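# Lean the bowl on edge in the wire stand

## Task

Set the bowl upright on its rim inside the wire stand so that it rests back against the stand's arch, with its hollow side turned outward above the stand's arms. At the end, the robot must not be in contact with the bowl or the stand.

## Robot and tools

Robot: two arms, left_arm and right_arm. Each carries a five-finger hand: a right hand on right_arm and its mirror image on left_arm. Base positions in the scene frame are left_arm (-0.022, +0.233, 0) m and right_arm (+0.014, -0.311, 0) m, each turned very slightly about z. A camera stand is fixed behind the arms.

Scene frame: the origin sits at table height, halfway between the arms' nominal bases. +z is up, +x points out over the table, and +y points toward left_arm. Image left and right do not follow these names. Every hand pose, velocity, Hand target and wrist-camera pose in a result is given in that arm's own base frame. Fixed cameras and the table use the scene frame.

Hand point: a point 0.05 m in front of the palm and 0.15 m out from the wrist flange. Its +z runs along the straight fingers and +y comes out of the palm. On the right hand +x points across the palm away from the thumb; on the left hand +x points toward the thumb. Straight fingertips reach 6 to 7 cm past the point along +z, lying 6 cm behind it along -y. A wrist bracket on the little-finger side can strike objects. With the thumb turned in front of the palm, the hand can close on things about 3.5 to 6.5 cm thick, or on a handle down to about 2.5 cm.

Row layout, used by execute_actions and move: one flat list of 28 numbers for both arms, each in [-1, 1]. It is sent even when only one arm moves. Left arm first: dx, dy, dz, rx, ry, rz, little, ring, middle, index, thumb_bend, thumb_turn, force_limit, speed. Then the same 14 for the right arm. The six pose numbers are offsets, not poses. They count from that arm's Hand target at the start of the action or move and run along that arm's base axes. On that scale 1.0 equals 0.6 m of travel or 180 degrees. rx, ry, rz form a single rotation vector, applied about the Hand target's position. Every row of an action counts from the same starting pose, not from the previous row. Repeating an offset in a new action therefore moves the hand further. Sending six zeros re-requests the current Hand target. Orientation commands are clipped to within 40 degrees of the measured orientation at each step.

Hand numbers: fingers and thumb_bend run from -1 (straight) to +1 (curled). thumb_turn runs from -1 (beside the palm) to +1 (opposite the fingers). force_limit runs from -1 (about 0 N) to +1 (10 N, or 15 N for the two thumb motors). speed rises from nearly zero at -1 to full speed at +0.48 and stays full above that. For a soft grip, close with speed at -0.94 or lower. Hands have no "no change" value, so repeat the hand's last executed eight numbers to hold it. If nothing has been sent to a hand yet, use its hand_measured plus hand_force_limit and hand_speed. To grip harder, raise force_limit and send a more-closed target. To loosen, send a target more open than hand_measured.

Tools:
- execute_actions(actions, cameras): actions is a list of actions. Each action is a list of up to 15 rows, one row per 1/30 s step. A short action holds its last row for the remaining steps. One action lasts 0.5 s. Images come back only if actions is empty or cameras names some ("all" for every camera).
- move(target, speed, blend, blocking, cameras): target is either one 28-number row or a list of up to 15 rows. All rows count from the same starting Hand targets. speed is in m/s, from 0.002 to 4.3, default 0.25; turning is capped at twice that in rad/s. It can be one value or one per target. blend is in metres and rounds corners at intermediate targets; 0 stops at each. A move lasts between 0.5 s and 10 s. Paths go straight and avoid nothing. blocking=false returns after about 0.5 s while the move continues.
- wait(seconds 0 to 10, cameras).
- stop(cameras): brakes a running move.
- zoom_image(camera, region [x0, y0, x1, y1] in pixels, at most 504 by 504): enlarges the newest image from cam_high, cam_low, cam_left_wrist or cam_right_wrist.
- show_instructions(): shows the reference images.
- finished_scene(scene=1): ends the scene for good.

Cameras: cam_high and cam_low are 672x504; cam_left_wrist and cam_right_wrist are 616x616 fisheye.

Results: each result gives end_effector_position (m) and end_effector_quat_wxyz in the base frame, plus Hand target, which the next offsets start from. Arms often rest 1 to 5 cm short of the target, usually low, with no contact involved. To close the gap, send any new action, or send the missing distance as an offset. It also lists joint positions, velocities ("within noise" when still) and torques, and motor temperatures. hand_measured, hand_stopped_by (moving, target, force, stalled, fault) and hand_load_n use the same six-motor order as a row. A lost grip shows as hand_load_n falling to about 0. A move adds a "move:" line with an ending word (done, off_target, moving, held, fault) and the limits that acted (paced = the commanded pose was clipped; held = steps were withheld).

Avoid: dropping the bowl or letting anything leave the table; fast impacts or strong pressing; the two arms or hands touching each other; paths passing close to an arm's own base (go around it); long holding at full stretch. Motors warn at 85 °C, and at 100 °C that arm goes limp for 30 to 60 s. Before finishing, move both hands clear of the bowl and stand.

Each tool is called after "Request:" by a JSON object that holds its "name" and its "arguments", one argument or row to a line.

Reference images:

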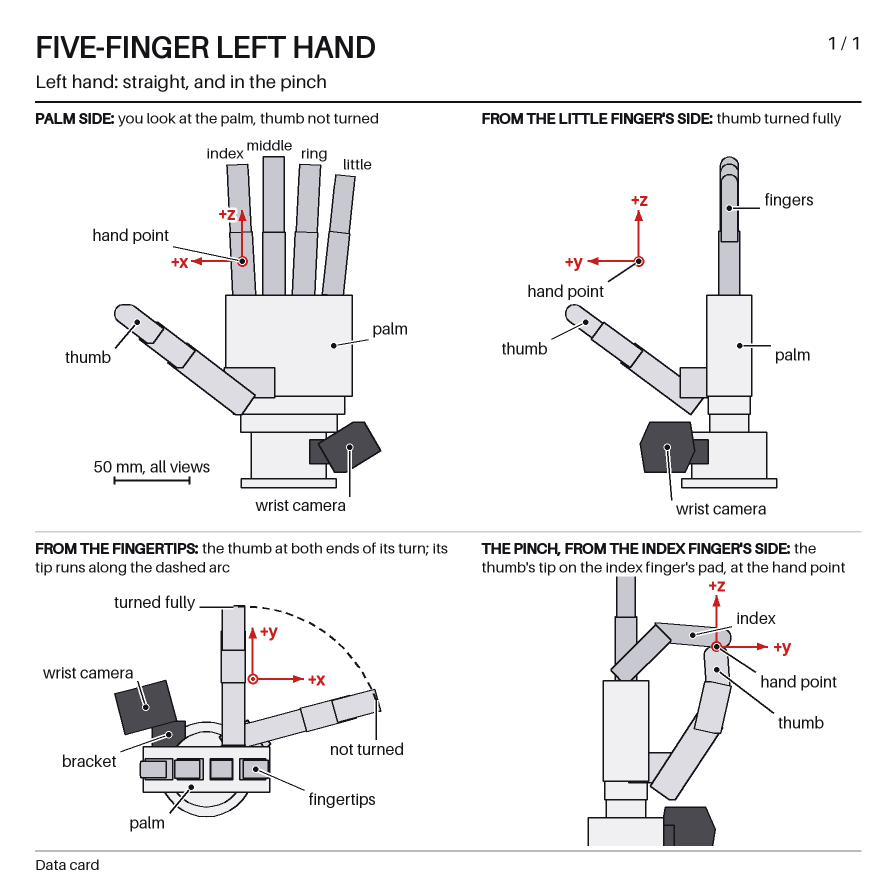

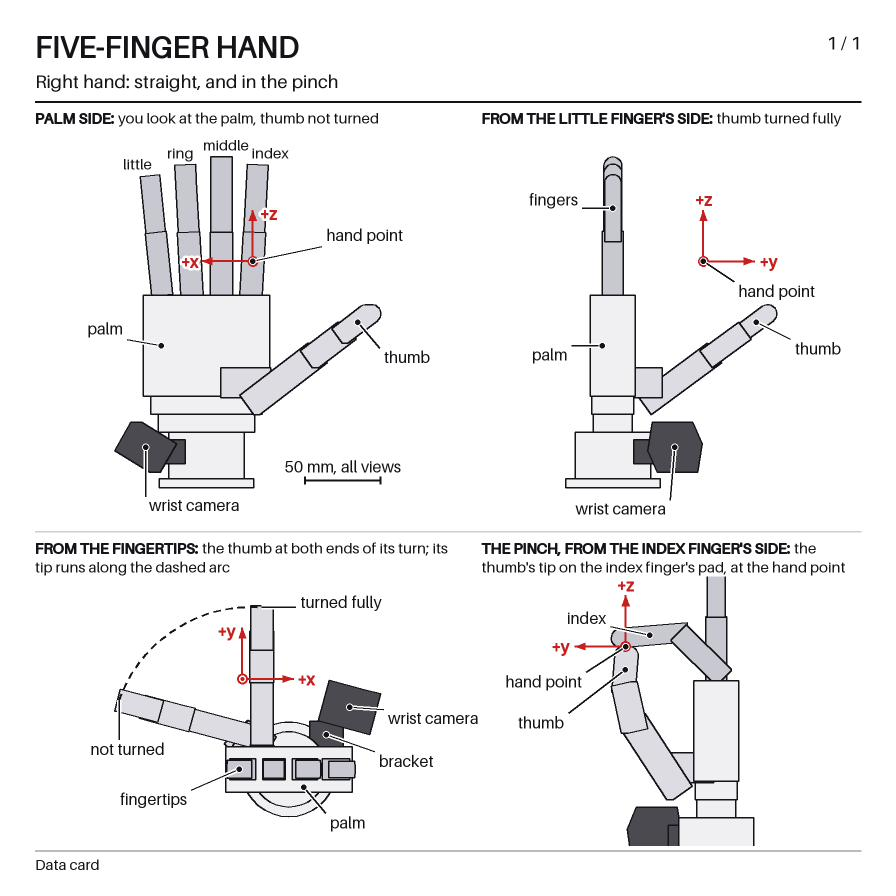

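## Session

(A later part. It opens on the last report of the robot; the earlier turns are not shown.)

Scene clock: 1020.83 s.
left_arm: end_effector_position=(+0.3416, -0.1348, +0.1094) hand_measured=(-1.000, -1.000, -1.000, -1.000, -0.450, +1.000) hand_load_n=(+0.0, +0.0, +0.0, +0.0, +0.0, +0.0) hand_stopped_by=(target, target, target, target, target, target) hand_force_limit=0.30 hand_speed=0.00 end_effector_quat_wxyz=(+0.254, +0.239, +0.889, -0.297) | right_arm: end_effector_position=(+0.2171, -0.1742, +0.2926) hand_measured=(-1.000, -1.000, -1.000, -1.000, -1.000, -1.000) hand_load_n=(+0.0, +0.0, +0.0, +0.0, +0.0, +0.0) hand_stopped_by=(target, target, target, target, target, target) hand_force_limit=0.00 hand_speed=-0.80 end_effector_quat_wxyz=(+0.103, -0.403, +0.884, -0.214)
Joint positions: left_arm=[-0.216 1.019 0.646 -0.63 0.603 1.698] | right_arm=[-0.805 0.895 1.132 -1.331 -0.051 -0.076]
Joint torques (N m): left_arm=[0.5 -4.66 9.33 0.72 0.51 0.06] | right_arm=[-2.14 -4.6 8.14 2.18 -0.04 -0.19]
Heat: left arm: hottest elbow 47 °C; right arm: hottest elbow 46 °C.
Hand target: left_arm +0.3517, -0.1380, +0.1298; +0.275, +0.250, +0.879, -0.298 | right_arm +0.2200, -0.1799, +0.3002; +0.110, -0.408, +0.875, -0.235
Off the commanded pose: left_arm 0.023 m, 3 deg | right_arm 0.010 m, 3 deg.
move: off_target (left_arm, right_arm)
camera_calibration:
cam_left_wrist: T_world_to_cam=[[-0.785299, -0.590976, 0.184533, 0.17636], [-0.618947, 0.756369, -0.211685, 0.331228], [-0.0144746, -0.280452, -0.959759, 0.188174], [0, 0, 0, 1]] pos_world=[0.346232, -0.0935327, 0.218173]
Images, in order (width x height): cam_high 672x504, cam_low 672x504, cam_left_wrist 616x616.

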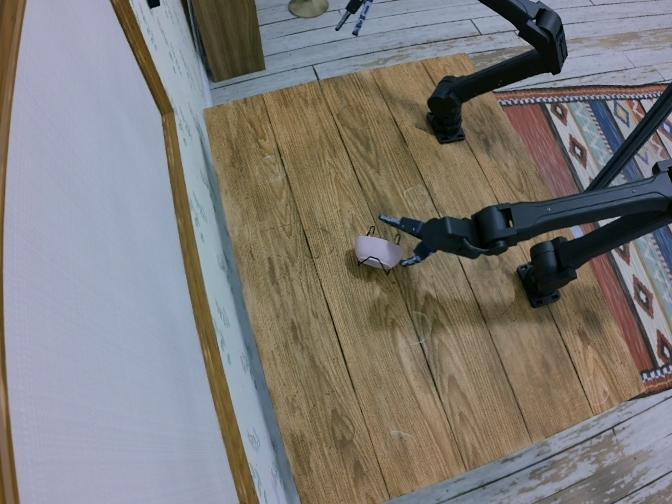

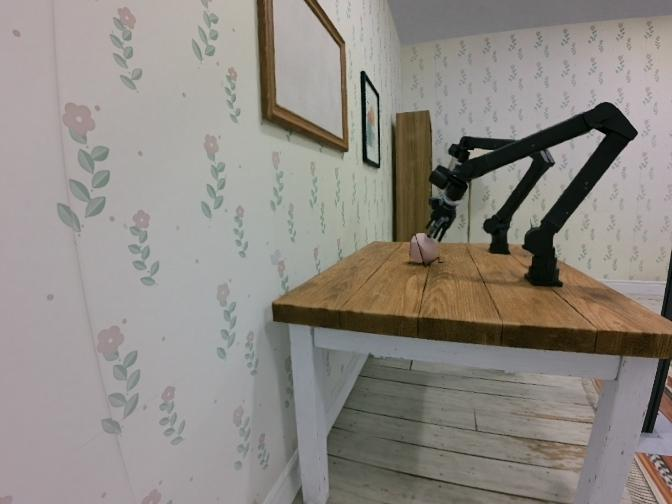

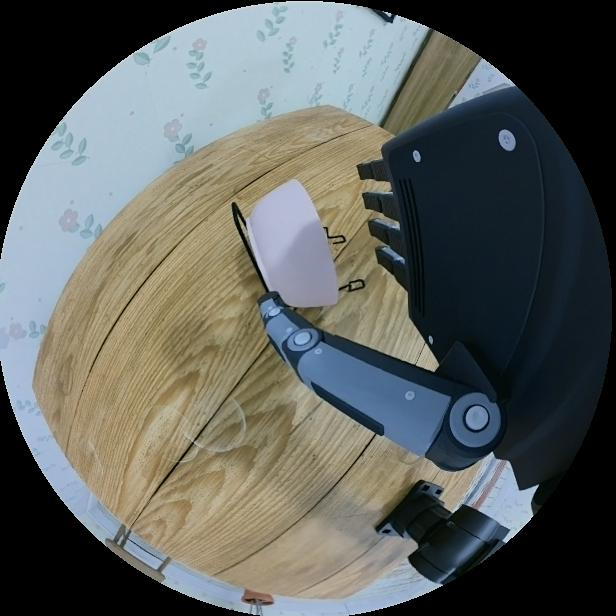

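Request:
{"name": "move", "arguments": {
  "target": [-0.1,0.16,0.2,0,0,0.0,-1,-1,-1,-1,-0.45,1,0.3,0,0,0,0,0,0,0,-1,-1,-1,-1,-1,-1,0,-0.8],
  "speed": 0.15,
  "cameras": ["cam_high","cam_low","cam_left_wrist"]
}}

Request:
{"name": "zoom_image", "arguments": {
  "camera": "cam_low",
  "region": [400, 215, 460, 275]
}}

Request:
{"name": "zoom_image", "arguments": {
  "camera": "cam_high",
  "region": [350, 210, 430, 290]
}}

Request:
{"name": "zoom_image", "arguments": {
  "camera": "cam_left_wrist",
  "region": [200, 160, 400, 360]
}}

Scene clock: 1029.90 s.
left_arm: end_effector_position=(+0.2798, -0.0438, +0.2186) hand_measured=(-1.000, -1.000, -1.000, -1.000, -0.450, +1.000) hand_load_n=(+0.0, +0.0, -0.5, +0.0, +0.0, +0.0) hand_stopped_by=(target, target, target, target, target, target) hand_force_limit=0.30 hand_speed=0.00 end_effector_quat_wxyz=(+0.248, +0.220, +0.896, -0.297) | right_arm: end_effector_position=(+0.2171, -0.1742, +0.2926) hand_measured=(-1.000, -1.000, -1.000, -1.000, -1.000, -1.000) hand_load_n=(+0.0, +0.0, +0.0, +0.0, +0.0, +0.0) hand_stopped_by=(target, target, target, target, target, target) hand_force_limit=0.00 hand_speed=-0.80 end_effector_quat_wxyz=(+0.103, -0.403, +0.884, -0.214)
Joint positions: left_arm=[0.141 0.807 0.853 -1.313 0.746 2.074] | right_arm=[-0.805 0.895 1.132 -1.331 -0.051 -0.076]
Joint torques (N m): left_arm=[0.56 -1.67 11.67 0.34 0.59 0.07] | right_arm=[-2.2 -4.78 8.16 2.18 -0.06 -0.2]
Heat: left arm: hottest elbow 47 °C; right arm: hottest elbow 46 °C.
Hand target: left_arm +0.2917, -0.0420, +0.2498; +0.275, +0.250, +0.879, -0.298 | right_arm +0.2200, -0.1799, +0.3002; +0.110, -0.408, +0.875, -0.235
Off the commanded pose: left_arm 0.033 m, 5 deg | right_arm 0.010 m, 3 deg.
joint sent to its limit (left arm) — joint 6 (wrist roll), upper limit. The joint targets are off in position and orientation.
move: off_target (left_arm, right_arm)
camera_calibration:
cam_left_wrist: T_world_to_cam=[[-0.760554, -0.615462, 0.206794, 0.148631], [-0.648542, 0.735258, -0.196947, 0.251436], [-0.0308334, -0.283904, -0.958357, 0.321792], [0, 0, 0, 1]] pos_world=[0.28603, -0.0020357, 0.327175]
Images, in order (width x height): cam_high 672x504, cam_low 672x504, cam_left_wrist 616x616.

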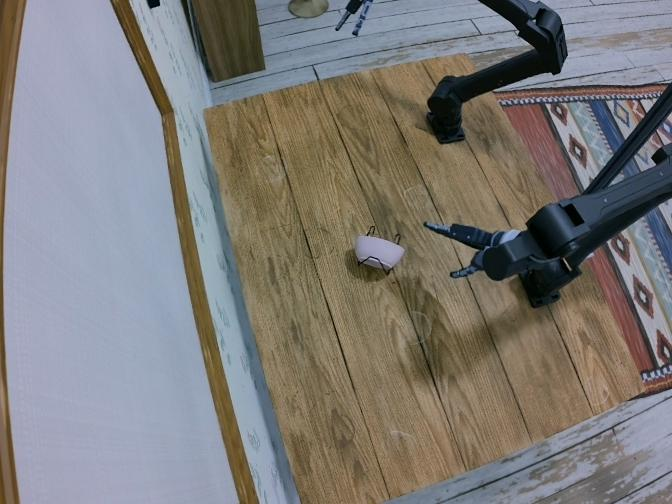

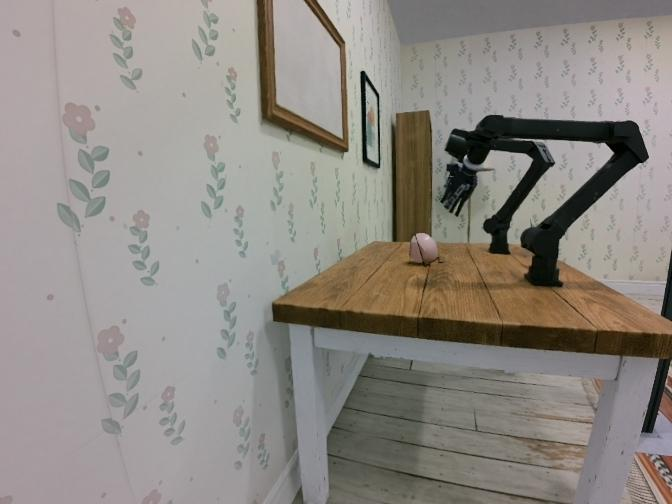

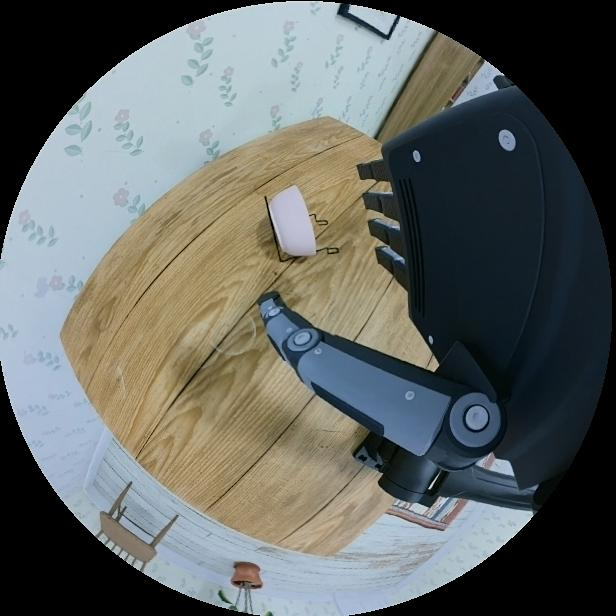

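Scaled by 8.400 from the camera's 672x504 image, which has a finer 960x720 frame.

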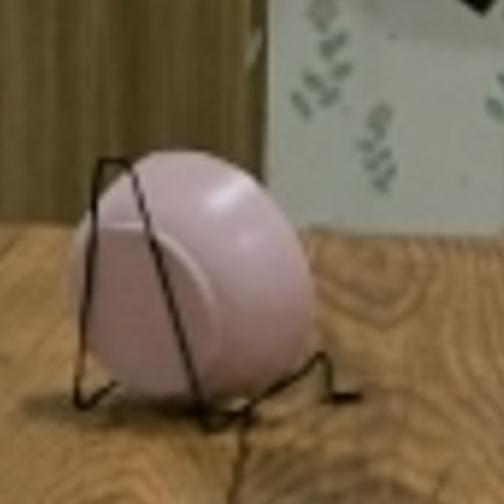

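Scaled by 6.300 from the camera's 672x504 image, which has a finer 960x720 frame.

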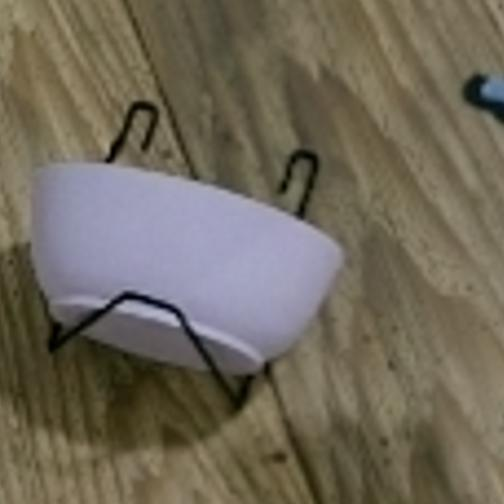

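Scaled by 2.520 from the camera's 616x616 image, which has a finer 880x880 frame.

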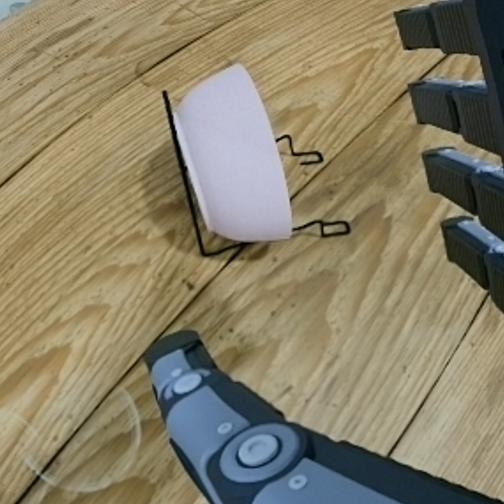

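Request:
{"name": "finished_scene", "arguments": {

}}

The scene is finished: the task was done.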